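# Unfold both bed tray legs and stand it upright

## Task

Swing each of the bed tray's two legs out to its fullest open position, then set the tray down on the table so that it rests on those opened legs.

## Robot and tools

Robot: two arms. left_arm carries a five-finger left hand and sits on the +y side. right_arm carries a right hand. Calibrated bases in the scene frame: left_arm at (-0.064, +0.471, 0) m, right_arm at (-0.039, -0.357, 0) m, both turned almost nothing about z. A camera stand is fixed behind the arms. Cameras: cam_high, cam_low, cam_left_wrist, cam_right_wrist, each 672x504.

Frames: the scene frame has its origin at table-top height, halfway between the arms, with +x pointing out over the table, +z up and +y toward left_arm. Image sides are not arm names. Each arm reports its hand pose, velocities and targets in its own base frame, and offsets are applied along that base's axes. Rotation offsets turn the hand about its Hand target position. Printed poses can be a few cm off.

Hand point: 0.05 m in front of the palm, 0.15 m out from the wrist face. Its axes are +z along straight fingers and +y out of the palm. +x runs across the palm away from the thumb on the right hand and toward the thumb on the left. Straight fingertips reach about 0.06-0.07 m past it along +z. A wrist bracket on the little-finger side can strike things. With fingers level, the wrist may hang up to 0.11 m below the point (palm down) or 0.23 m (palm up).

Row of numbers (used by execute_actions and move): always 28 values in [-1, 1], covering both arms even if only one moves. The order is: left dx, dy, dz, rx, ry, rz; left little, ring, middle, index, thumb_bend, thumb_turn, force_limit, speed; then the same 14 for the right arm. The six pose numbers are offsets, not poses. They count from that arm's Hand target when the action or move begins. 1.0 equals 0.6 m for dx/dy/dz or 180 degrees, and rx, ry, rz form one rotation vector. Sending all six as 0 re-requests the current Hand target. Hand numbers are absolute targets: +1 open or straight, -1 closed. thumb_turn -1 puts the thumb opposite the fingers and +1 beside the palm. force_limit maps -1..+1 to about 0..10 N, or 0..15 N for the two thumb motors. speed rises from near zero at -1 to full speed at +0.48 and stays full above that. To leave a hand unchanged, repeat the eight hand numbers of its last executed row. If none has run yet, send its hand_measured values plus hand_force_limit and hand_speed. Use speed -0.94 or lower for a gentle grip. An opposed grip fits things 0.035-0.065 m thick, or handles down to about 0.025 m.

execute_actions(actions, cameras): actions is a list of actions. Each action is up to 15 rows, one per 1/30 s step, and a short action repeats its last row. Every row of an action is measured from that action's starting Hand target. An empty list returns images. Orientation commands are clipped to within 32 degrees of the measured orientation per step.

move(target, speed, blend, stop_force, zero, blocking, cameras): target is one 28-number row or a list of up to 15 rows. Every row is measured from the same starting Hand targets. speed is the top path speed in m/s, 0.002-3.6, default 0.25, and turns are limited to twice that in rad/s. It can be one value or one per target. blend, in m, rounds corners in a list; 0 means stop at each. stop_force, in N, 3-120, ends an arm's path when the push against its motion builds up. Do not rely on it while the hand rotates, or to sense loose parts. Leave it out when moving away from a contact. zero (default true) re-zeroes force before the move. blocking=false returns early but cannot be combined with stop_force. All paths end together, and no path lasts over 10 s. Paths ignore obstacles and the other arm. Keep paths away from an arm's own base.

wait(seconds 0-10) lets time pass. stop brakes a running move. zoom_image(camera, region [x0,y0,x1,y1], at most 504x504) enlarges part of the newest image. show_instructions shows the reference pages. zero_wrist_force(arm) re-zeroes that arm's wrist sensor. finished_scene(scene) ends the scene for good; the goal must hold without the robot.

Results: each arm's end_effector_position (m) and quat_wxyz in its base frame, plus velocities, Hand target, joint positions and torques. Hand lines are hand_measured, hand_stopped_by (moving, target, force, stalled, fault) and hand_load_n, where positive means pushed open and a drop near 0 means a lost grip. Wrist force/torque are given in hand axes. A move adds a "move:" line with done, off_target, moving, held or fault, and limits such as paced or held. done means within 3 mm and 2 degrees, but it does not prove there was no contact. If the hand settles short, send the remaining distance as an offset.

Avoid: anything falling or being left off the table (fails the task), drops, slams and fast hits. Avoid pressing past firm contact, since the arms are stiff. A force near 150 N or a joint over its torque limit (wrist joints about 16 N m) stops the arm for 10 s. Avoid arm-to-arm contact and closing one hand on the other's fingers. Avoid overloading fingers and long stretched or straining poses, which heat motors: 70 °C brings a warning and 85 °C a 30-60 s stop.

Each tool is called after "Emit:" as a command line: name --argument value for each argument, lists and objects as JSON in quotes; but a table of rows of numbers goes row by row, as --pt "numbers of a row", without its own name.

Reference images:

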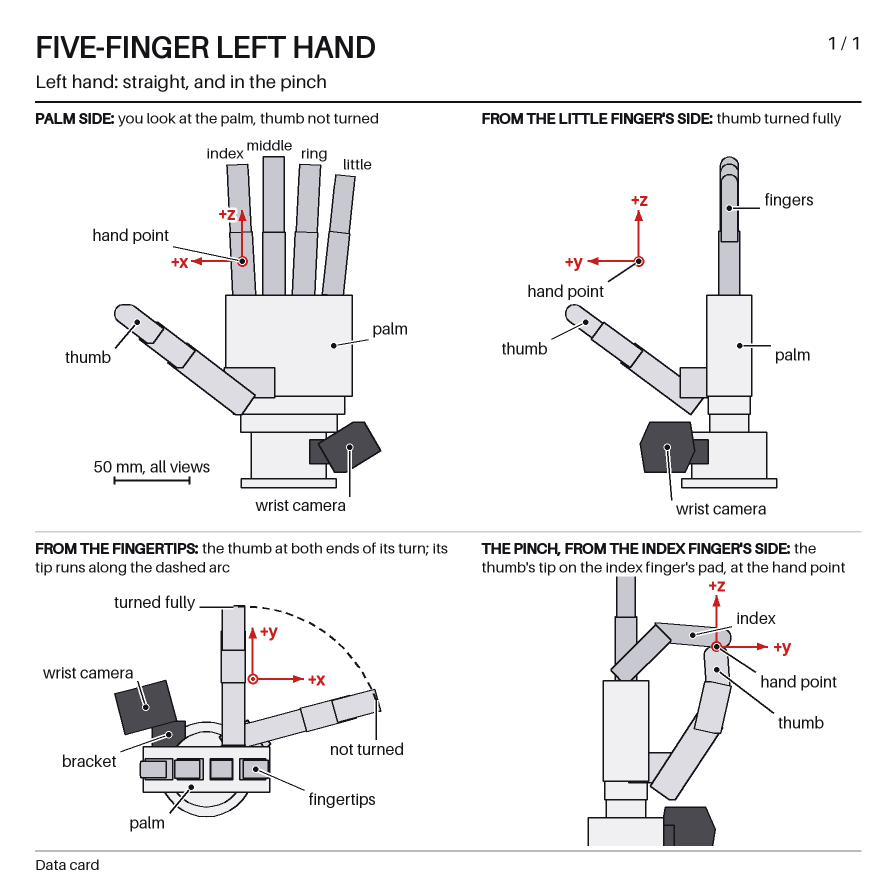

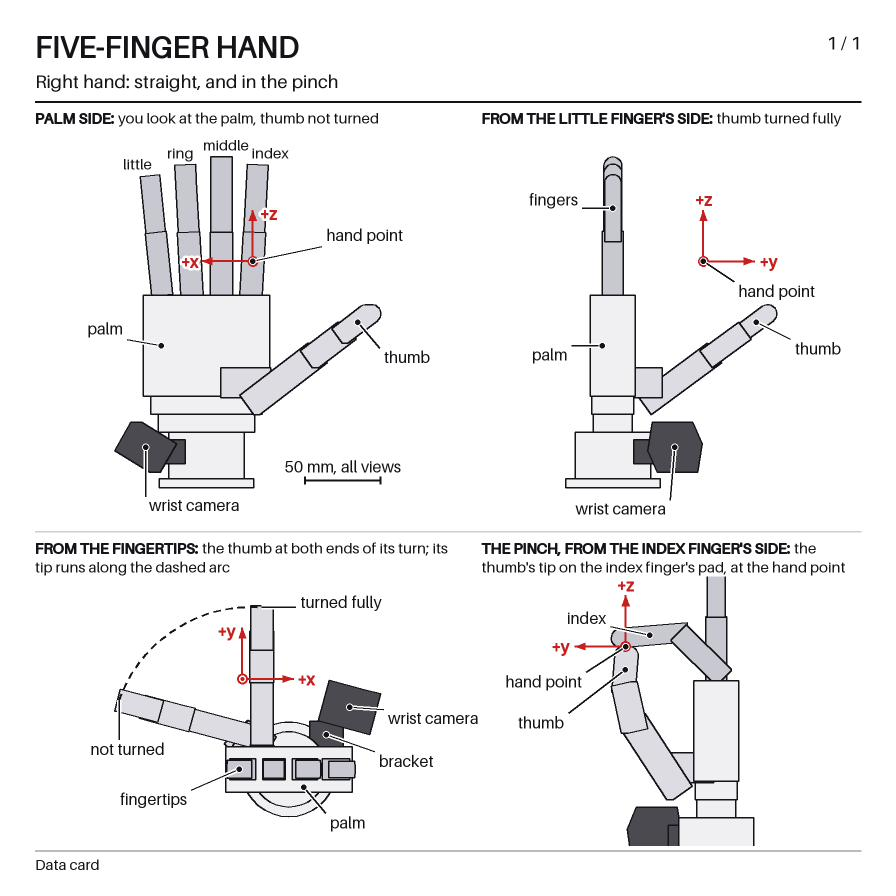

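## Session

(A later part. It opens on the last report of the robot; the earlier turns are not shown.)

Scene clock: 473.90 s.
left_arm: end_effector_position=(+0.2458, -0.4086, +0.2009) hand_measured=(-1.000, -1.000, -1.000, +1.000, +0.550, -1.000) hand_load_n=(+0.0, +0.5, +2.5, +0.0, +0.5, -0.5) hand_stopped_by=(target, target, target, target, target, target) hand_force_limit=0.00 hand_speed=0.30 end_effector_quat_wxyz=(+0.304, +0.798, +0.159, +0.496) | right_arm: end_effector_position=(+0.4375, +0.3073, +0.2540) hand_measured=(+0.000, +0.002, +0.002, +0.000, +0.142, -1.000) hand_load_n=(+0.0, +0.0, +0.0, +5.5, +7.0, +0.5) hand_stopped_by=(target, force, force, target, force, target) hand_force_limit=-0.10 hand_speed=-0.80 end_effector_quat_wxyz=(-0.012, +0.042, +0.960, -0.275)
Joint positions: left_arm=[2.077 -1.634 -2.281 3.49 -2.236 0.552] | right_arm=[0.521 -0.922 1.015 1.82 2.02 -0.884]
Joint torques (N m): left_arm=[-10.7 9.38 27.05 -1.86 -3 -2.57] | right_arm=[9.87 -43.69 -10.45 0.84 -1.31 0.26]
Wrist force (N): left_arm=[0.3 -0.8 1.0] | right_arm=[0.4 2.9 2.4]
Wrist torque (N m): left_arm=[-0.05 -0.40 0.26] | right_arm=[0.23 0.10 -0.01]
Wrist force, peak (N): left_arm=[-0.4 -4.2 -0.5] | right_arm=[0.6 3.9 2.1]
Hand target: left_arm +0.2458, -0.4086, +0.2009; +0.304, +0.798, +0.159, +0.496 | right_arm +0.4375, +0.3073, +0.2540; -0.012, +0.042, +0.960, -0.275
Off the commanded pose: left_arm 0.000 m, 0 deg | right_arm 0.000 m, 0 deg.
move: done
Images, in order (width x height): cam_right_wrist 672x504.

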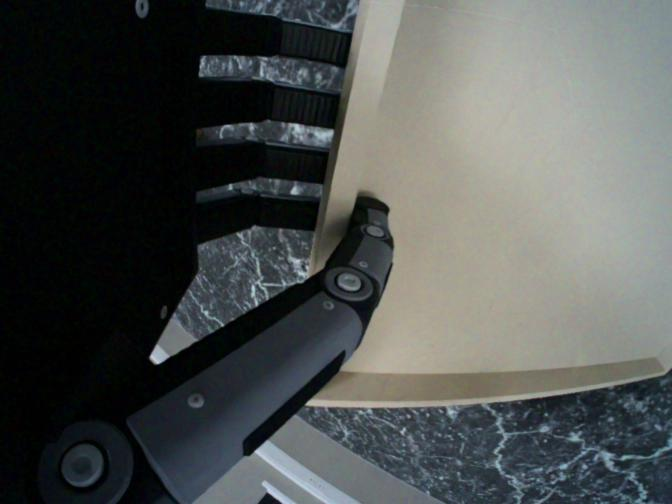

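Emit:
move --target '[0,-0.0128,0.0107,0,0,0,-1,-1,-1,1,0.55,-1,0,0.3, 0,0,0,0,0,0,-0.15,-0.15,-0.15,0,-0.4,-1,-0.5,-0.85]' --speed 0.02 --stop_force 7 --cameras '["cam_left_wrist","cam_low","cam_right_wrist"]'

Emit:
zoom_image --camera "cam_left_wrist" --region '[120, 110, 500, 300]'

Scene clock: 478.63 s.
left_arm: end_effector_position=(+0.2458, -0.4163, +0.2073) hand_measured=(-1.000, -1.000, -1.000, +1.000, +0.550, -1.000) hand_load_n=(+0.0, +0.0, +2.5, +1.0, +1.0, +0.0) hand_stopped_by=(target, target, target, target, target, target) hand_force_limit=0.00 hand_speed=0.30 end_effector_quat_wxyz=(+0.304, +0.798, +0.159, +0.496) | right_arm: end_effector_position=(+0.4375, +0.3073, +0.2540) hand_measured=(-0.038, -0.024, -0.010, +0.000, +0.140, -1.000) hand_load_n=(+1.5, +0.5, +0.0, +0.0, +0.0, +0.0) hand_stopped_by=(force, force, force, target, force, target) hand_force_limit=-0.50 hand_speed=-0.85 end_effector_quat_wxyz=(-0.012, +0.042, +0.960, -0.275)
Joint positions: left_arm=[2.063 -1.641 -2.252 3.463 -2.249 0.545] | right_arm=[0.521 -0.922 1.015 1.82 2.02 -0.884]
Joint torques (N m): left_arm=[-11.81 8.72 32.37 -1.88 -2.72 -2.58] | right_arm=[9.95 -38.7 -10.31 0.75 -1.27 0.05]
Wrist force (N): left_arm=[0.4 -4.1 -0.6] | right_arm=[-1.4 -1.6 1.5]
Wrist torque (N m): left_arm=[0.27 -0.41 0.25] | right_arm=[0.00 -0.04 -0.14]
Wrist force, peak (N): left_arm=[1.8 -5.0 -2.1] | right_arm=[-1.2 -2.3 3.1]
Hand target: left_arm +0.2458, -0.4163, +0.2073; +0.304, +0.798, +0.159, +0.496 | right_arm +0.4375, +0.3073, +0.2540; -0.012, +0.042, +0.960, -0.275
Off the commanded pose: left_arm 0.000 m, 0 deg | right_arm 0.000 m, 0 deg.
move: done
Images, in order (width x height): cam_low 672x504, cam_left_wrist 672x504, cam_right_wrist 672x504.

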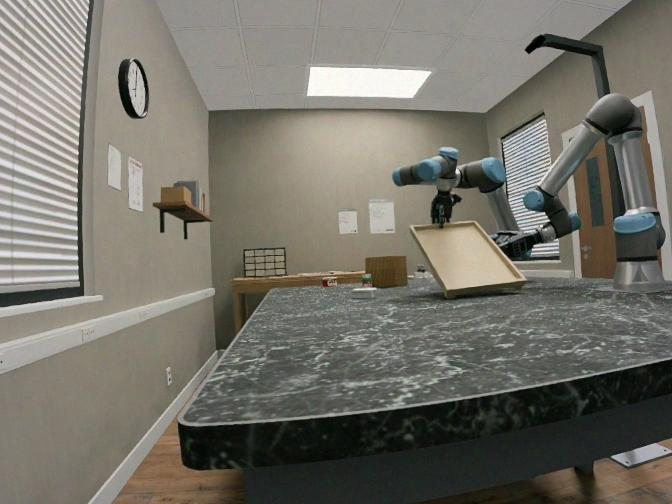

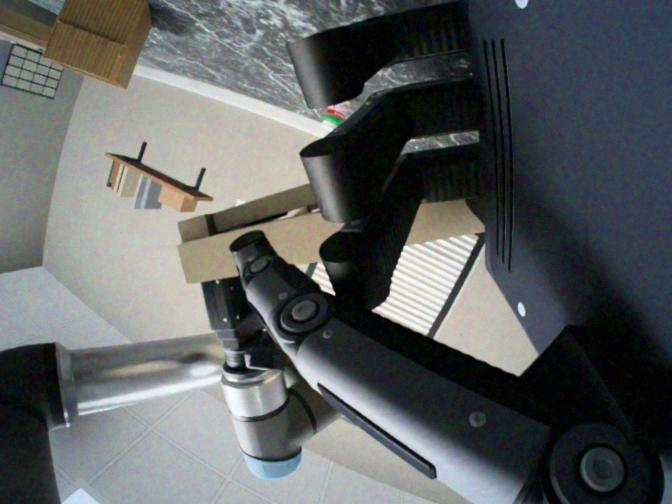

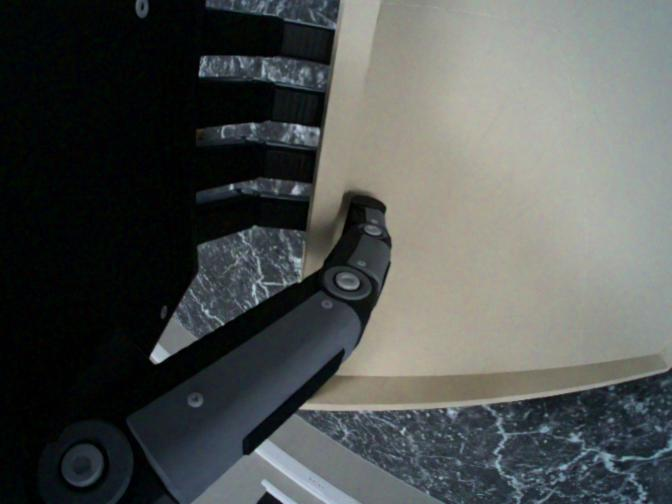

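Scaled by 1.326 from the camera's 672x504 image, which has a finer 960x720 frame.

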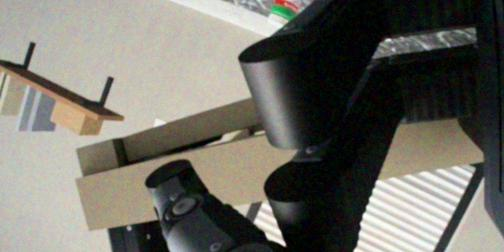

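Emit:
move --target '[0,-0.0266,-0.0212,0,0,0,-1,-1,-1,1,0.55,-1,0,0.3, 0,0,0,0,0,0,-0.15,-0.15,-0.15,0,-0.4,-1,-0.5,-0.85]' --speed 0.03 --stop_force 10 --cameras '["cam_left_wrist","cam_low","cam_right_wrist"]'

Emit:
zoom_image --camera "cam_left_wrist" --region '[120, 110, 500, 300]'

Scene clock: 484.27 s.
left_arm: end_effector_position=(+0.2458, -0.4323, +0.1946) hand_measured=(-1.000, -1.000, -1.000, +1.000, +0.550, -1.000) hand_load_n=(+0.0, +0.0, +2.5, +0.5, +0.5, -0.5) hand_stopped_by=(target, target, target, target, target, target) hand_force_limit=0.00 hand_speed=0.30 end_effector_quat_wxyz=(+0.304, +0.798, +0.159, +0.496) | right_arm: end_effector_position=(+0.4375, +0.3073, +0.2540) hand_measured=(-0.038, -0.024, -0.010, +0.000, +0.140, -1.000) hand_load_n=(+2.5, +0.0, +0.0, +0.0, +0.0, +0.5) hand_stopped_by=(force, force, force, target, force, target) hand_force_limit=-0.50 hand_speed=-0.85 end_effector_quat_wxyz=(-0.012, +0.042, +0.960, -0.275)
Joint positions: left_arm=[2.037 -1.707 -2.221 3.49 -2.272 0.531] | right_arm=[0.521 -0.922 1.015 1.82 2.02 -0.884]
Joint torques (N m): left_arm=[-12.21 10.95 31.46 4.35 -2.31 -2.58] | right_arm=[10.2 -39.38 -10.43 0.84 -1.09 -0.15]
Wrist force (N): left_arm=[2.0 -3.7 -1.9] | right_arm=[-2.3 -2.9 1.9]
Wrist torque (N m): left_arm=[0.31 -0.31 0.31] | right_arm=[-0.07 -0.13 -0.22]
Wrist force, peak (N): left_arm=[2.0 -4.3 -2.1] | right_arm=[-2.4 -3.1 2.1]
Hand target: left_arm +0.2458, -0.4323, +0.1946; +0.304, +0.798, +0.159, +0.496 | right_arm +0.4375, +0.3073, +0.2540; -0.012, +0.042, +0.960, -0.275
Off the commanded pose: left_arm 0.000 m, 0 deg | right_arm 0.000 m, 0 deg.
move: done
Images, in order (width x height): cam_low 672x504, cam_left_wrist 672x504, cam_right_wrist 672x504.

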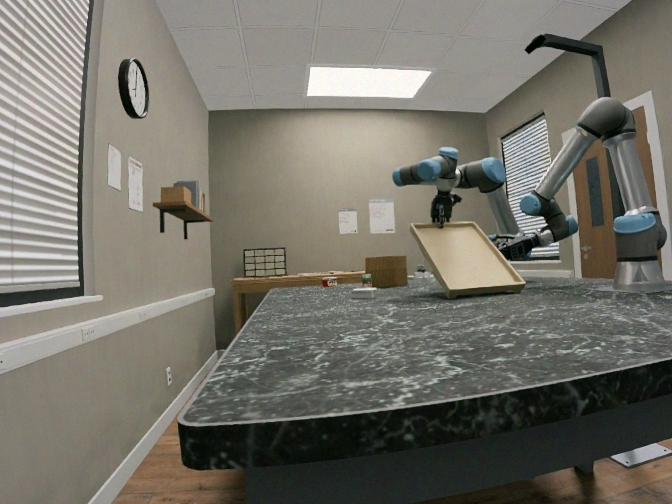

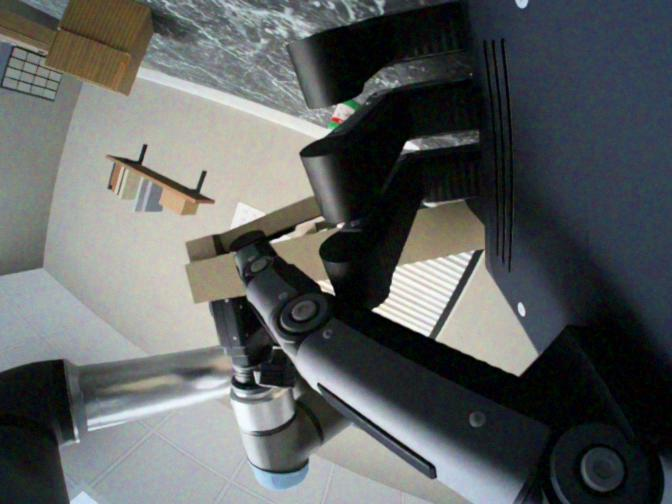

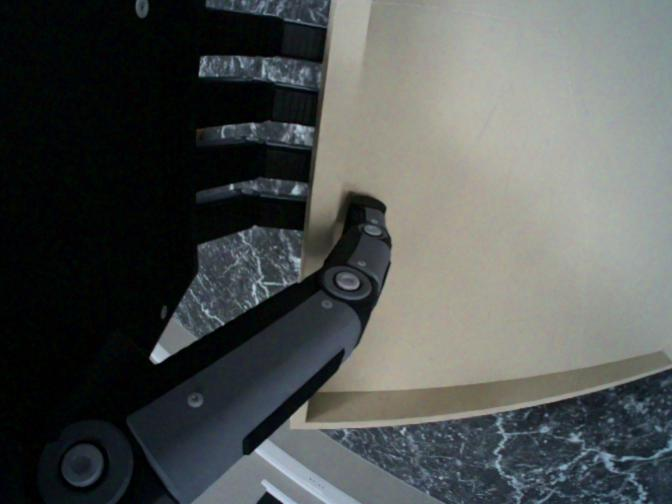

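Scaled by 1.326 from the camera's 672x504 image, which has a finer 960x720 frame.

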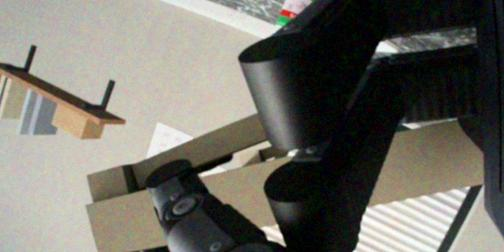

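Emit:
move --pt "0 0.0128 -0.0107 0 0 0 -1 -1 -1 1 0.55 -1 0 0.3 0 0 0 0 0 0 -0.15 -0.15 -0.15 0 -0.4 -1 -0.5 -0.85" --pt "-0.07 0.0128 -0.0107 0 0 0 -1 -1 -1 1 0.55 -1 0 0.3 0 0 0 0 0 0 -0.15 -0.15 -0.15 0 -0.4 -1 -0.5 -0.85" --pt "-0.07 0.0129 -0.0107 0 0 0 1 1 1 1 1 -0.4 0 0.4 0 0 0 0 0 0 -0.15 -0.15 -0.15 0 -0.4 -1 -0.5 -0.85" --speed 0.06 --cameras '["cam_left_wrist","cam_high"]'

Emit:
zoom_image --camera "cam_left_wrist" --region '[300, 110, 480, 240]'

Emit:
zoom_image --camera "cam_left_wrist" --region '[150, 150, 330, 320]'

Scene clock: 491.70 s.
left_arm: end_effector_position=(+0.2038, -0.4245, +0.1882) hand_measured=(+1.000, +1.000, +1.000, +1.000, +1.000, -0.400) hand_load_n=(+0.0, +0.0, +0.0, +0.0, +0.0, +0.0) hand_stopped_by=(target, target, target, target, target, target) hand_force_limit=0.00 hand_speed=0.40 end_effector_quat_wxyz=(+0.304, +0.798, +0.159, +0.496) | right_arm: end_effector_position=(+0.4375, +0.3073, +0.2540) hand_measured=(-0.038, -0.024, -0.010, +0.000, +0.140, -1.000) hand_load_n=(+2.0, +0.0, +0.0, +0.0, +0.0, +0.0) hand_stopped_by=(force, force, force, target, force, target) hand_force_limit=-0.50 hand_speed=-0.85 end_effector_quat_wxyz=(-0.012, +0.042, +0.960, -0.275)
Joint positions: left_arm=[1.914 -1.721 -2.237 3.467 -2.382 0.455] | right_arm=[0.521 -0.922 1.015 1.82 2.02 -0.884]
Joint torques (N m): left_arm=[-11.11 9.91 26.86 -2.44 -2.67 -2.58] | right_arm=[9.35 -39.25 -9.72 0.78 -1.07 -0.45]
Wrist force (N): left_arm=[2.4 0.3 -0.9] | right_arm=[-0.6 2.9 3.3]
Wrist torque (N m): left_arm=[0.04 -0.31 0.35] | right_arm=[0.07 -0.15 0.12]
Wrist force, peak (N): left_arm=[1.3 -4.7 -2.0] | right_arm=[-0.6 2.9 3.3]
Hand target: left_arm +0.2038, -0.4245, +0.1882; +0.304, +0.798, +0.159, +0.496 | right_arm +0.4375, +0.3073, +0.2540; -0.012, +0.042, +0.960, -0.275
Off the commanded pose: left_arm 0.000 m, 0 deg | right_arm 0.000 m, 0 deg.
move: done
Images, in order (width x height): cam_high 672x504, cam_left_wrist 672x504.

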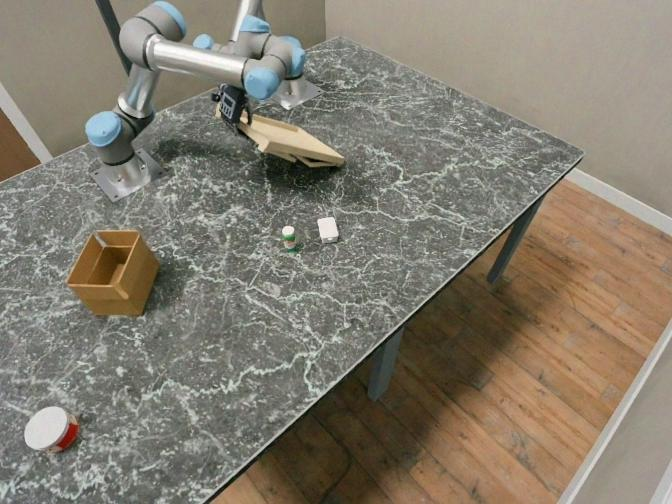

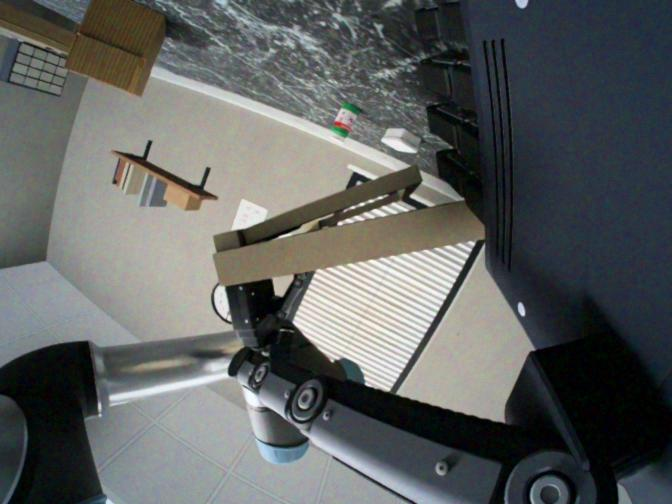

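Scaled by 2.800 from the camera's 672x504 image, which has a finer 960x720 frame.

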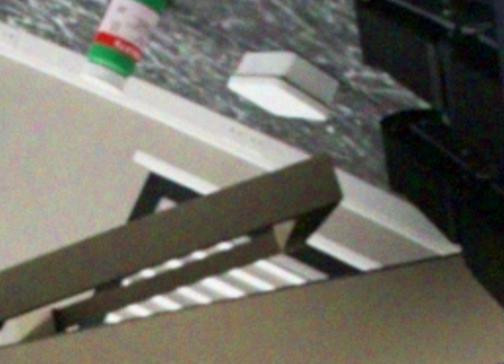

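Scaled by 2.800 from the camera's 672x504 image, which has a finer 960x720 frame.

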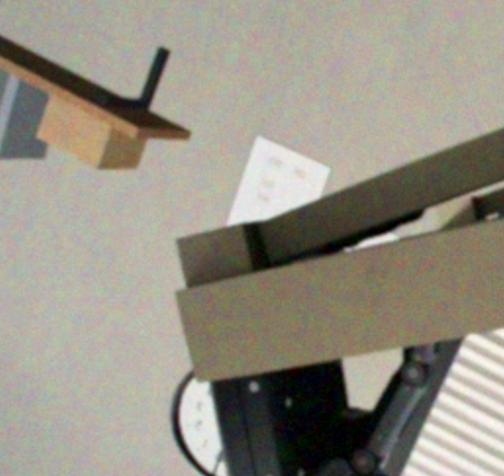

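Emit:
move --pt "0 0 0 0 0 0 -1 -1 -1 1 0.55 -1 0 0.4 0 0 0 0 0 0 -0.15 -0.15 -0.15 0 -0.4 -1 -0.5 -0.85" --pt "-0.0067 0.0052 0.0415 0 0 0 -1 -1 -1 1 0.55 -1 0 0.4 0 0 0 0 0 0 -0.15 -0.15 -0.15 0 -0.4 -1 -0.5 -0.85" --speed 0.06

Emit:
move --target '[0.0617,0,0,0,0,0,-1,-1,-1,1,0.55,-1,0,0.4, 0,0,0,0,0,0,-0.15,-0.15,-0.15,0,-0.4,-1,-0.5,-0.85]' --speed 0.03 --stop_force 3 --cameras '["cam_left_wrist"]'

Emit:
zoom_image --camera "cam_left_wrist" --region '[120, 110, 500, 300]'

Scene clock: 509.33 s.
left_arm: end_effector_position=(+0.1998, -0.4214, +0.2131) hand_measured=(-1.000, -1.000, -1.000, +1.000, +0.550, -1.000) hand_load_n=(+0.0, +0.0, +2.5, +0.0, +0.5, +0.0) hand_stopped_by=(target, target, target, target, target, target) hand_force_limit=0.00 hand_speed=0.40 end_effector_quat_wxyz=(+0.304, +0.798, +0.159, +0.496) | right_arm: end_effector_position=(+0.4375, +0.3073, +0.2540) hand_measured=(-0.038, -0.024, -0.010, +0.000, +0.140, -1.000) hand_load_n=(+2.0, +0.0, +0.0, +0.0, +0.0, +0.0) hand_stopped_by=(force, force, force, target, force, target) hand_force_limit=-0.50 hand_speed=-0.85 end_effector_quat_wxyz=(-0.012, +0.042, +0.960, -0.275)
Joint positions: left_arm=[1.904 -1.664 -2.216 3.385 -2.391 0.449] | right_arm=[0.521 -0.922 1.015 1.82 2.02 -0.884]
Joint torques (N m): left_arm=[-11.29 30.62 30.45 -3.36 -3.05 -2.8] | right_arm=[9.14 -39.13 -9.77 0.91 -1.21 -0.65]
Wrist force (N): left_arm=[2.4 0.6 -0.7] | right_arm=[-0.5 2.0 2.7]
Wrist torque (N m): left_arm=[0.07 -0.30 0.35] | right_arm=[0.02 -0.18 0.12]
Wrist force, peak (N): left_arm=[2.7 0.6 -0.9] | right_arm=[-0.3 2.7 3.5]
Hand target: left_arm +0.1998, -0.4214, +0.2131; +0.304, +0.798, +0.159, +0.496 | right_arm +0.4375, +0.3073, +0.2540; -0.012, +0.042, +0.960, -0.275
Off the commanded pose: left_arm 0.000 m, 0 deg | right_arm 0.000 m, 0 deg.
move: done

Scene clock: 511.33 s.
left_arm: end_effector_position=(+0.2258, -0.4214, +0.2131) hand_measured=(-1.000, -1.000, -1.000, +1.000, +0.550, -1.000) hand_load_n=(+0.0, +0.0, +2.5, +0.0, +0.5, +0.0) hand_stopped_by=(target, target, target, target, target, target) hand_force_limit=0.00 hand_speed=0.40 end_effector_quat_wxyz=(+0.304, +0.798, +0.159, +0.496) | right_arm: end_effector_position=(+0.4375, +0.3073, +0.2540) hand_measured=(-0.038, -0.024, -0.010, +0.000, +0.140, -1.000) hand_load_n=(+2.0, +0.0, +0.0, +0.0, +0.5, +0.0) hand_stopped_by=(force, force, force, target, force, target) hand_force_limit=-0.50 hand_speed=-0.85 end_effector_quat_wxyz=(-0.012, +0.042, +0.960, -0.275)
Joint positions: left_arm=[1.99 -1.649 -2.226 3.419 -2.315 0.504] | right_arm=[0.521 -0.922 1.015 1.82 2.02 -0.884]
Joint torques (N m): left_arm=[-11.98 7.92 29.46 -2.56 -3.02 -2.36] | right_arm=[9.67 -38.97 -10.87 0.91 -1.04 -0.82]
Wrist force (N): left_arm=[2.6 0.5 -0.6] | right_arm=[-0.4 1.8 2.7]
Wrist torque (N m): left_arm=[0.04 -0.34 0.20] | right_arm=[0.02 -0.16 0.09]
Wrist force, peak (N): left_arm=[1.4 0.0 -4.4] | right_arm=[-0.4 2.6 3.4]
Hand target: left_arm +0.2258, -0.4214, +0.2131; +0.304, +0.798, +0.159, +0.496 (not the last commanded pose) | right_arm +0.4375, +0.3073, +0.2540; -0.012, +0.042, +0.960, -0.275
Off the commanded pose: left_arm 0.011 m, 0 deg | right_arm 0.000 m, 0 deg.
move: contact (left_arm)
Images, in order (width x height): cam_left_wrist 672x504.

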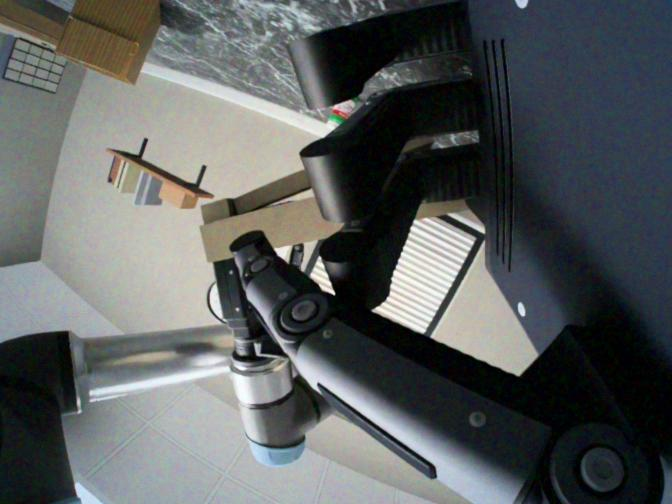

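Scaled by 1.326 from the camera's 672x504 image, which has a finer 960x720 frame.

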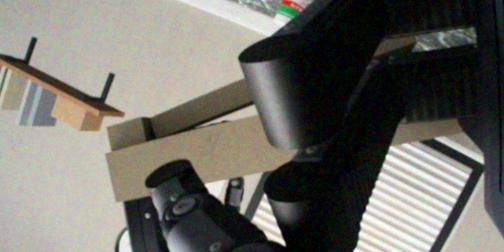

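Emit:
move --pt "-0.02 0 0 0 0 0 -1 -1 -1 1 0.55 -1 0 0.4 0 0 0 0 0 0 -0.15 -0.15 -0.15 0 -0.4 -1 -0.5 -0.85" --pt "-0.02 0.0033 -0.0117 0 0 0 -1 -1 -1 1 0.55 -1 0 0.4 0 0 0 0 0 0 -0.15 -0.15 -0.15 0 -0.4 -1 -0.5 -0.85" --speed 0.06

Emit:
move --target '[0.045,0,0,0,0,0,-1,-1,-1,1,0.55,-1,0,0.4, 0,0,0,0,0,0,-0.15,-0.15,-0.15,0,-0.4,-1,-0.5,-0.85]' --speed 0.03 --stop_force 3 --cameras '["cam_left_wrist"]'

Scene clock: 523.23 s.
left_arm: end_effector_position=(+0.2138, -0.4194, +0.2061) hand_measured=(-1.000, -1.000, -1.000, +1.000, +0.550, -1.000) hand_load_n=(+0.0, +0.0, +2.5, +0.0, +1.0, +0.0) hand_stopped_by=(target, target, target, target, target, target) hand_force_limit=0.00 hand_speed=0.40 end_effector_quat_wxyz=(+0.304, +0.798, +0.159, +0.496) | right_arm: end_effector_position=(+0.4375, +0.3073, +0.2540) hand_measured=(-0.038, -0.024, -0.010, +0.000, +0.140, -1.000) hand_load_n=(+2.0, +0.0, +0.0, -0.5, +0.0, +0.0) hand_stopped_by=(force, force, force, target, force, target) hand_force_limit=-0.50 hand_speed=-0.85 end_effector_quat_wxyz=(-0.012, +0.042, +0.960, -0.275)
Joint positions: left_arm=[1.953 -1.664 -2.236 3.428 -2.348 0.481] | right_arm=[0.521 -0.922 1.015 1.82 2.02 -0.884]
Joint torques (N m): left_arm=[12.09 7.77 3.01 2.79 1.62 2.13] | right_arm=[9.42 -39.28 -10.19 0.84 -1.01 -0.84]
Wrist force (N): left_arm=[2.3 0.5 -0.8] | right_arm=[-0.4 1.7 2.7]
Wrist torque (N m): left_arm=[0.04 -0.28 0.35] | right_arm=[0.02 -0.17 0.10]
Wrist force, peak (N): left_arm=[2.6 1.0 -0.8] | right_arm=[-0.2 2.3 3.3]
Hand target: left_arm +0.2138, -0.4194, +0.2061; +0.304, +0.798, +0.159, +0.496 | right_arm +0.4375, +0.3073, +0.2540; -0.012, +0.042, +0.960, -0.275
Off the commanded pose: left_arm 0.000 m, 0 deg | right_arm 0.000 m, 0 deg.
move: done

Scene clock: 525.00 s.
left_arm: end_effector_position=(+0.2408, -0.4194, +0.2061) hand_measured=(-1.000, -1.000, -1.000, +1.000, +0.550, -1.000) hand_load_n=(+0.0, +0.0, +2.5, +0.0, +1.0, +0.0) hand_stopped_by=(target, target, target, target, target, target) hand_force_limit=0.00 hand_speed=0.40 end_effector_quat_wxyz=(+0.304, +0.798, +0.159, +0.496) | right_arm: end_effector_position=(+0.4375, +0.3073, +0.2540) hand_measured=(-0.038, -0.024, -0.010, +0.000, +0.140, -1.000) hand_load_n=(+2.0, +0.0, +0.0, +0.0, +0.0, +0.0) hand_stopped_by=(force, force, force, target, force, target) hand_force_limit=-0.50 hand_speed=-0.85 end_effector_quat_wxyz=(-0.012, +0.042, +0.960, -0.275)
Joint positions: left_arm=[2.042 -1.653 -2.244 3.46 -2.268 0.533] | right_arm=[0.521 -0.922 1.015 1.82 2.02 -0.884]
Joint torques (N m): left_arm=[12.51 29.9 3.59 3.38 1.54 2.5] | right_arm=[8.75 -39.67 -10.13 0.84 -1.05 -0.85]
Wrist force (N): left_arm=[0.9 -0.4 -1.3] | right_arm=[-0.8 1.8 2.7]
Wrist torque (N m): left_arm=[0.10 -0.33 0.12] | right_arm=[0.03 -0.15 0.08]
Wrist force, peak (N): left_arm=[2.7 0.5 -1.0] | right_arm=[-0.4 2.1 3.4]
Hand target: left_arm +0.2408, -0.4194, +0.2061; +0.304, +0.798, +0.159, +0.496 | right_arm +0.4375, +0.3073, +0.2540; -0.012, +0.042, +0.960, -0.275
Off the commanded pose: left_arm 0.000 m, 0 deg | right_arm 0.000 m, 0 deg.
move: done
Images, in order (width x height): cam_left_wrist 672x504.

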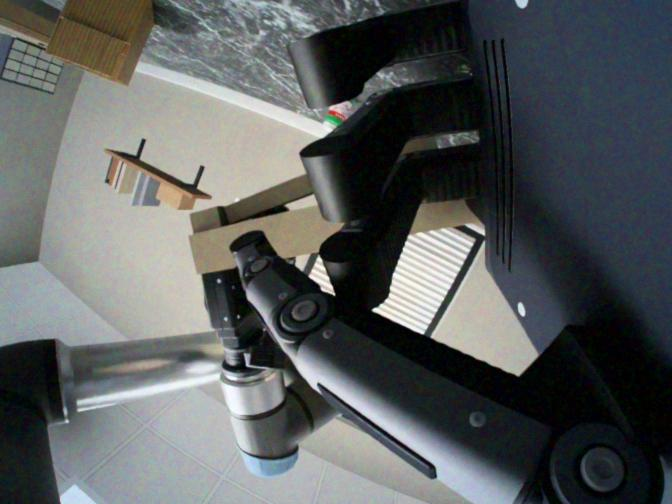

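Emit:
move --pt "0 -0.0402 -0.0145 0 0 0 -1 -1 -1 1 0.55 -1 0 0.4 0 0 0 0 0 0 -0.15 -0.15 -0.15 0 -0.4 -1 -0.5 -0.85" --pt "0 -0.0863 -0.0313 0 0 0 -1 -1 -1 1 0.55 -1 0 0.4 0 0 0 0 0 0 -0.15 -0.15 -0.15 0 -0.4 -1 -0.5 -0.85" --speed 0.03 --stop_force 8 --cameras '["cam_left_wrist","cam_low","cam_right_wrist"]'

Emit:
zoom_image --camera "cam_left_wrist" --region '[120, 110, 500, 300]'

Emit:
zoom_image --camera "cam_low" --region '[405, 200, 565, 305]'

Scene clock: 539.33 s.
left_arm: end_effector_position=(+0.2408, -0.4712, +0.1873) hand_measured=(-1.000, -1.000, -1.000, +1.000, +0.550, -1.000) hand_load_n=(+0.5, +0.0, +2.5, +0.0, +0.5, -0.5) hand_stopped_by=(target, target, target, target, target, target) hand_force_limit=0.00 hand_speed=0.40 end_effector_quat_wxyz=(+0.304, +0.798, +0.159, +0.496) | right_arm: end_effector_position=(+0.4375, +0.3073, +0.2540) hand_measured=(-0.038, -0.024, -0.010, +0.000, +0.140, -1.000) hand_load_n=(+2.5, +0.0, +0.0, +0.0, +0.0, +0.0) hand_stopped_by=(force, force, force, target, force, target) hand_force_limit=-0.50 hand_speed=-0.85 end_effector_quat_wxyz=(-0.012, +0.042, +0.960, -0.275)
Joint positions: left_arm=[1.97 -1.814 -2.114 3.464 -2.333 0.492] | right_arm=[0.521 -0.922 1.015 1.82 2.02 -0.884]
Joint torques (N m): left_arm=[-11.14 13.7 29.07 -2.56 -3.11 -2.74] | right_arm=[8.78 -40.27 -10.64 0.81 -0.96 -0.81]
Wrist force (N): left_arm=[2.5 0.1 -0.8] | right_arm=[-0.4 2.2 3.0]
Wrist torque (N m): left_arm=[0.01 -0.33 0.38] | right_arm=[0.05 -0.18 0.11]
Wrist force, peak (N): left_arm=[2.8 0.5 -1.0] | right_arm=[-0.4 2.5 3.2]
Hand target: left_arm +0.2408, -0.4712, +0.1873; +0.304, +0.798, +0.159, +0.496 | right_arm +0.4375, +0.3073, +0.2540; -0.012, +0.042, +0.960, -0.275
Off the commanded pose: left_arm 0.000 m, 0 deg | right_arm 0.000 m, 0 deg.
move: done
Images, in order (width x height): cam_low 672x504, cam_left_wrist 672x504, cam_right_wrist 672x504.

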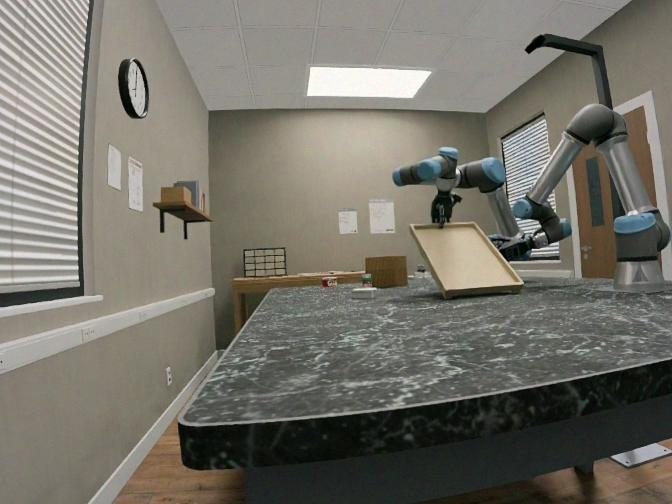

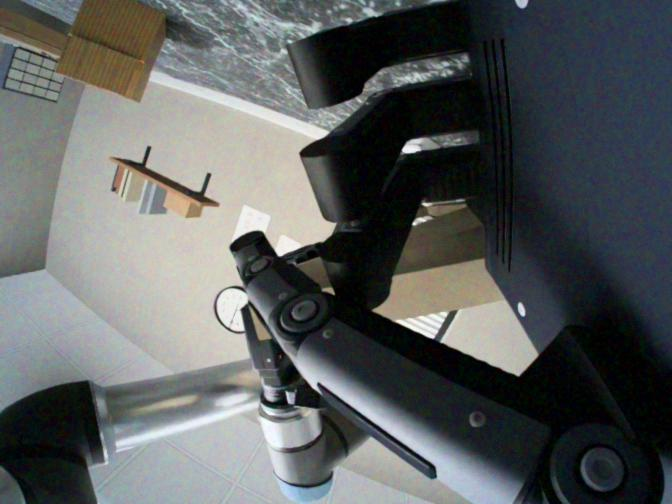

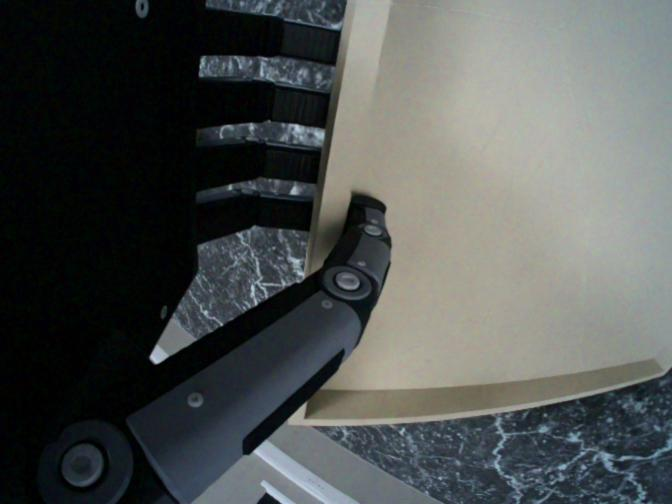

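Scaled by 1.326 from the camera's 672x504 image, which has a finer 960x720 frame.

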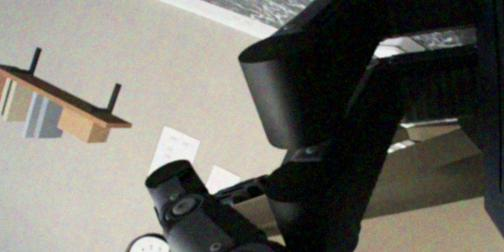

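Scaled by 3.150 from the camera's 672x504 image, which has a finer 960x720 frame.

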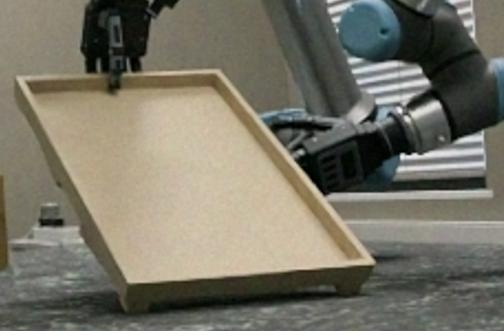

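Emit:
zoom_image --camera "cam_low" --region '[400, 215, 470, 305]'

Emit:
zoom_image --camera "cam_left_wrist" --region '[300, 170, 510, 330]'

Scaled by 5.600 from the camera's 672x504 image, which has a finer 960x720 frame.

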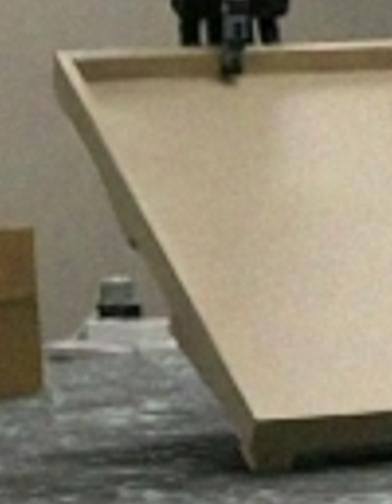

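Scaled by 2.400 from the camera's 672x504 image, which has a finer 960x720 frame.

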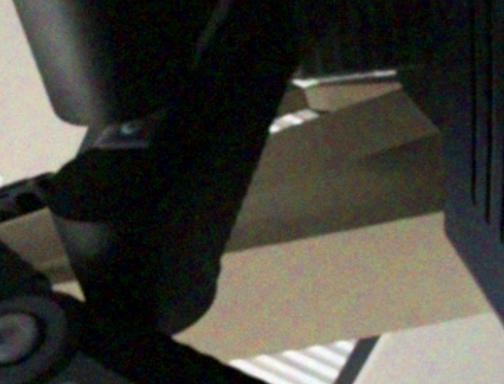

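Emit:
move --pt "-0.08 0 0 0 0 0 -1 -1 -1 1 0.55 -1 0 0.4 0 0 0 0 0 0 -0.15 -0.15 -0.15 0 -0.4 -1 -0.5 -0.85" --pt "-0.08 0.0033 0 0 0 0 1 1 1 1 1 -0.4 0 0.4 0 0 0 0 0 0 -0.15 -0.15 -0.15 0 -0.4 -1 -0.5 -0.85" --speed 0.08 --cameras '["cam_left_wrist"]'

Emit:
zoom_image --camera "cam_left_wrist" --region '[220, 110, 500, 320]'

Scene clock: 546.43 s.
left_arm: end_effector_position=(+0.1928, -0.4692, +0.1873) hand_measured=(+1.000, +1.000, +1.000, +1.000, +1.000, -0.400) hand_load_n=(+0.0, +0.0, +0.5, +0.0, +0.0, +0.0) hand_stopped_by=(target, target, target, target, target, target) hand_force_limit=0.00 hand_speed=0.40 end_effector_quat_wxyz=(+0.304, +0.798, +0.159, +0.496) | right_arm: end_effector_position=(+0.4375, +0.3073, +0.2540) hand_measured=(-0.038, -0.024, -0.010, +0.000, +0.140, -1.000) hand_load_n=(+2.5, +0.0, +0.0, +0.0, +0.0, +0.0) hand_stopped_by=(force, force, force, target, force, target) hand_force_limit=-0.50 hand_speed=-0.85 end_effector_quat_wxyz=(-0.012, +0.042, +0.960, -0.275)
Joint positions: left_arm=[1.837 -1.832 -2.1 3.4 -2.45 0.398] | right_arm=[0.521 -0.922 1.015 1.82 2.02 -0.884]
Joint torques (N m): left_arm=[10.94 35.76 2.51 2.44 1.48 2.26] | right_arm=[8.51 -39.69 -10.6 0.9 -0.92 -0.56]
Wrist force (N): left_arm=[2.3 0.3 -0.8] | right_arm=[-0.6 2.3 3.0]
Wrist torque (N m): left_arm=[0.02 -0.30 0.35] | right_arm=[0.07 -0.16 0.10]
Wrist force, peak (N): left_arm=[2.9 0.6 -0.9] | right_arm=[-0.5 2.3 3.3]
Hand target: left_arm +0.1928, -0.4692, +0.1873; +0.304, +0.798, +0.159, +0.496 | right_arm +0.4375, +0.3073, +0.2540; -0.012, +0.042, +0.960, -0.275
Off the commanded pose: left_arm 0.000 m, 0 deg | right_arm 0.000 m, 0 deg.
move: done
Images, in order (width x height): cam_left_wrist 672x504.

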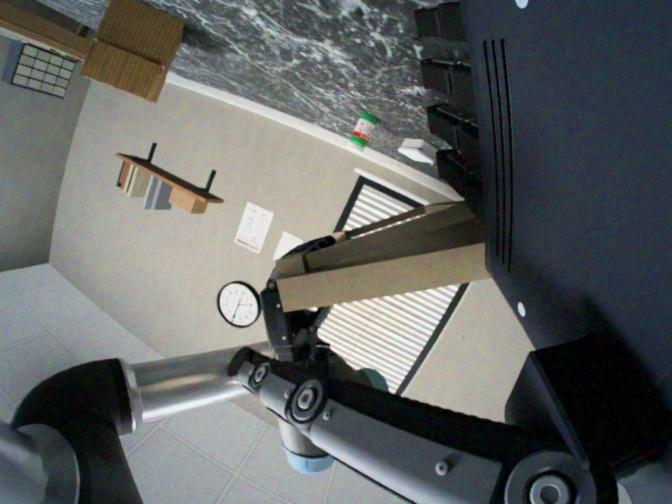

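Scaled by 1.800 from the camera's 672x504 image, which has a finer 960x720 frame.

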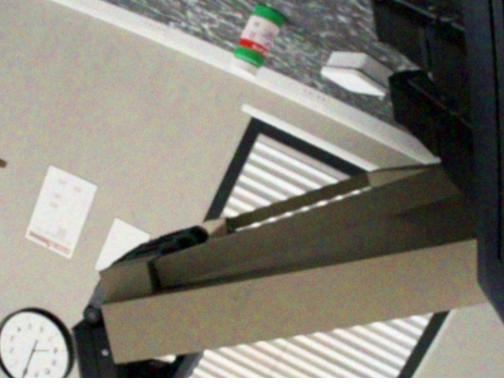

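Emit:
move --target '[0.0247,0.0438,0.0385,-0.0023,-0.0725,0.0808,1,1,1,1,1,-0.4,0,0.4, 0,0,0,0,0,0,-0.15,-0.15,-0.15,0,-0.4,-1,-0.5,-0.85]' --speed 0.08 --cameras '["cam_left_wrist","cam_high"]'

Emit:
zoom_image --camera "cam_left_wrist" --region '[300, 110, 500, 260]'

Scene clock: 567.90 s.
left_arm: end_effector_position=(+0.2076, -0.4430, +0.2104) hand_measured=(+1.000, +1.000, +1.000, +1.000, +1.000, -0.400) hand_load_n=(+0.0, +0.0, +0.0, +0.0, +0.0, +0.0) hand_stopped_by=(target, target, target, target, target, target) hand_force_limit=0.00 hand_speed=0.40 end_effector_quat_wxyz=(+0.258, +0.709, +0.225, +0.617) | right_arm: end_effector_position=(+0.4375, +0.3073, +0.2540) hand_measured=(-0.038, -0.024, -0.010, +0.000, +0.140, -1.000) hand_load_n=(+3.0, +0.0, +0.0, +0.5, +0.0, +0.0) hand_stopped_by=(force, force, force, target, force, target) hand_force_limit=-0.50 hand_speed=-0.85 end_effector_quat_wxyz=(-0.012, +0.042, +0.960, -0.275)
Joint positions: left_arm=[1.801 -1.919 -2.065 3.655 -2.806 0.556] | right_arm=[0.521 -0.922 1.015 1.82 2.02 -0.884]
Joint torques (N m): left_arm=[13 28.68 1.55 2.56 -3.13 2.51] | right_arm=[8.27 -39.59 -10.82 0.94 -0.9 -0.72]
Wrist force (N): left_arm=[2.5 0.6 -1.1] | right_arm=[-0.5 2.0 3.0]
Wrist torque (N m): left_arm=[0.07 -0.34 0.20] | right_arm=[0.04 -0.18 0.10]
Wrist force, peak (N): left_arm=[2.8 0.3 -1.1] | right_arm=[-0.2 2.4 3.4]
Hand target: left_arm +0.2076, -0.4429, +0.2104; +0.258, +0.709, +0.225, +0.617 | right_arm +0.4375, +0.3073, +0.2540; -0.012, +0.042, +0.960, -0.275
Off the commanded pose: left_arm 0.000 m, 0 deg | right_arm 0.000 m, 0 deg.
move: done
Images, in order (width x height): cam_high 672x504, cam_left_wrist 672x504.

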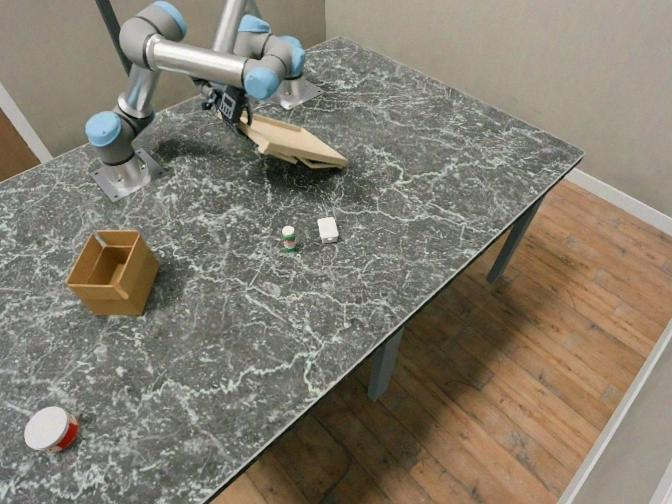

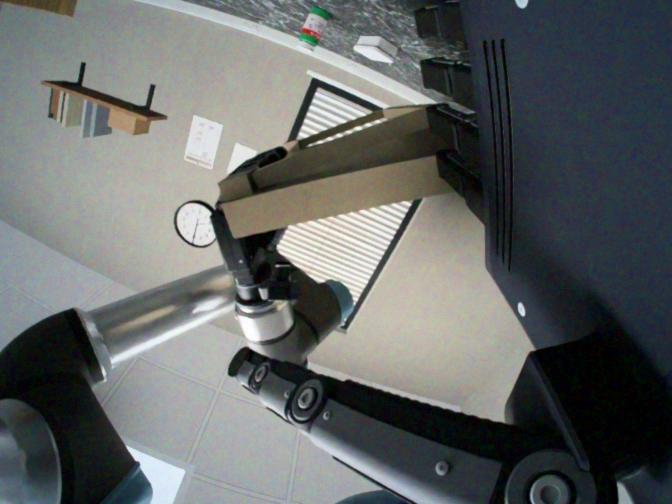

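Scaled by 2.520 from the camera's 672x504 image, which has a finer 960x720 frame.

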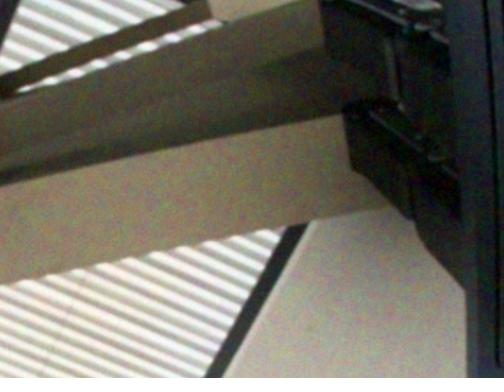

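Emit:
move --pt "0 0 0 0 0 0 -1 -1 -1 1 0.55 -1 0 0.4 0 0 0 0 0 0 -0.15 -0.15 -0.15 0 -0.4 -1 -0.5 -0.85" --pt "0 -0.0161 -0.0192 0 0 0 -1 -1 -1 1 0.55 -1 0 0.4 0 0 0 0 0 0 -0.15 -0.15 -0.15 0 -0.4 -1 -0.5 -0.85" --speed 0.06

Emit:
move --target '[0.0567,0,0,0,0,0,-1,-1,-1,1,0.55,-1,0,0.4, 0,0,0,0,0,0,-0.15,-0.15,-0.15,0,-0.4,-1,-0.5,-0.85]' --speed 0.03 --stop_force 3 --cameras '["cam_left_wrist"]'

Emit:
zoom_image --camera "cam_left_wrist" --region '[180, 80, 500, 260]'

Scene clock: 579.97 s.
left_arm: end_effector_position=(+0.2076, -0.4526, +0.1989) hand_measured=(-1.000, -1.000, -1.000, +1.000, +0.550, -1.000) hand_load_n=(+0.0, +0.0, +2.5, +0.0, +1.0, +0.0) hand_stopped_by=(target, target, target, target, target, target) hand_force_limit=0.00 hand_speed=0.40 end_effector_quat_wxyz=(+0.258, +0.709, +0.225, +0.617) | right_arm: end_effector_position=(+0.4375, +0.3073, +0.2540) hand_measured=(-0.038, -0.024, -0.010, +0.000, +0.140, -1.000) hand_load_n=(+2.5, +0.0, +0.0, +0.0, +0.0, +0.0) hand_stopped_by=(force, force, force, target, force, target) hand_force_limit=-0.50 hand_speed=-0.85 end_effector_quat_wxyz=(-0.012, +0.042, +0.960, -0.275)
Joint positions: left_arm=[1.795 -1.961 -2.044 3.67 -2.811 0.551] | right_arm=[0.521 -0.922 1.015 1.82 2.02 -0.884]
Joint torques (N m): left_arm=[-11.13 18.88 27.46 2.55 -3.16 -2.38] | right_arm=[8.63 -40.43 -10.81 0.96 -0.82 -0.63]
Wrist force (N): left_arm=[2.6 0.3 -0.9] | right_arm=[-0.4 1.8 3.1]
Wrist torque (N m): left_arm=[0.00 -0.36 0.23] | right_arm=[-0.01 -0.19 0.10]
Wrist force, peak (N): left_arm=[2.8 0.6 -0.9] | right_arm=[-0.3 2.6 3.3]
Hand target: left_arm +0.2076, -0.4526, +0.1989; +0.258, +0.709, +0.225, +0.617 | right_arm +0.4375, +0.3073, +0.2540; -0.012, +0.042, +0.960, -0.275
Off the commanded pose: left_arm 0.000 m, 0 deg | right_arm 0.000 m, 0 deg.
move: done

Scene clock: 581.97 s.
left_arm: end_effector_position=(+0.2416, -0.4526, +0.1989) hand_measured=(-1.000, -1.000, -1.000, +1.000, +0.550, -1.000) hand_load_n=(+0.0, +0.0, +2.5, +0.0, +1.0, +0.0) hand_stopped_by=(target, target, target, target, target, target) hand_force_limit=0.00 hand_speed=0.40 end_effector_quat_wxyz=(+0.258, +0.709, +0.225, +0.617) | right_arm: end_effector_position=(+0.4375, +0.3073, +0.2540) hand_measured=(-0.038, -0.024, -0.010, +0.000, +0.140, -1.000) hand_load_n=(+2.0, +0.0, +0.0, +0.0, +0.0, +0.5) hand_stopped_by=(force, force, force, target, force, target) hand_force_limit=-0.50 hand_speed=-0.85 end_effector_quat_wxyz=(-0.012, +0.042, +0.960, -0.275)
Joint positions: left_arm=[1.881 -1.942 -2.067 3.74 -2.729 0.621] | right_arm=[0.521 -0.922 1.015 1.82 2.02 -0.884]
Joint torques (N m): left_arm=[12.02 39.45 1.15 2.97 1.86 2.49] | right_arm=[8.02 -40.32 -10.56 0.87 -0.84 -0.6]
Wrist force (N): left_arm=[2.4 0.6 -0.9] | right_arm=[-0.5 2.0 2.8]
Wrist torque (N m): left_arm=[0.05 -0.30 0.21] | right_arm=[0.03 -0.18 0.10]
Wrist force, peak (N): left_arm=[2.7 0.7 -1.1] | right_arm=[-0.5 2.3 3.3]
Hand target: left_arm +0.2416, -0.4526, +0.1989; +0.258, +0.709, +0.225, +0.617 | right_arm +0.4375, +0.3073, +0.2540; -0.012, +0.042, +0.960, -0.275
Off the commanded pose: left_arm 0.000 m, 0 deg | right_arm 0.000 m, 0 deg.
move: done
Images, in order (width x height): cam_left_wrist 672x504.

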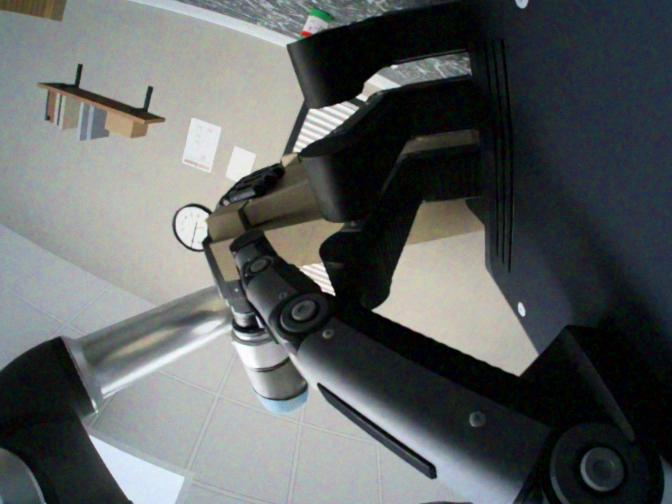

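Scaled by 1.575 from the camera's 672x504 image, which has a finer 960x720 frame.

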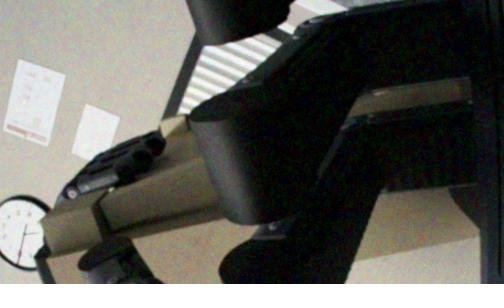

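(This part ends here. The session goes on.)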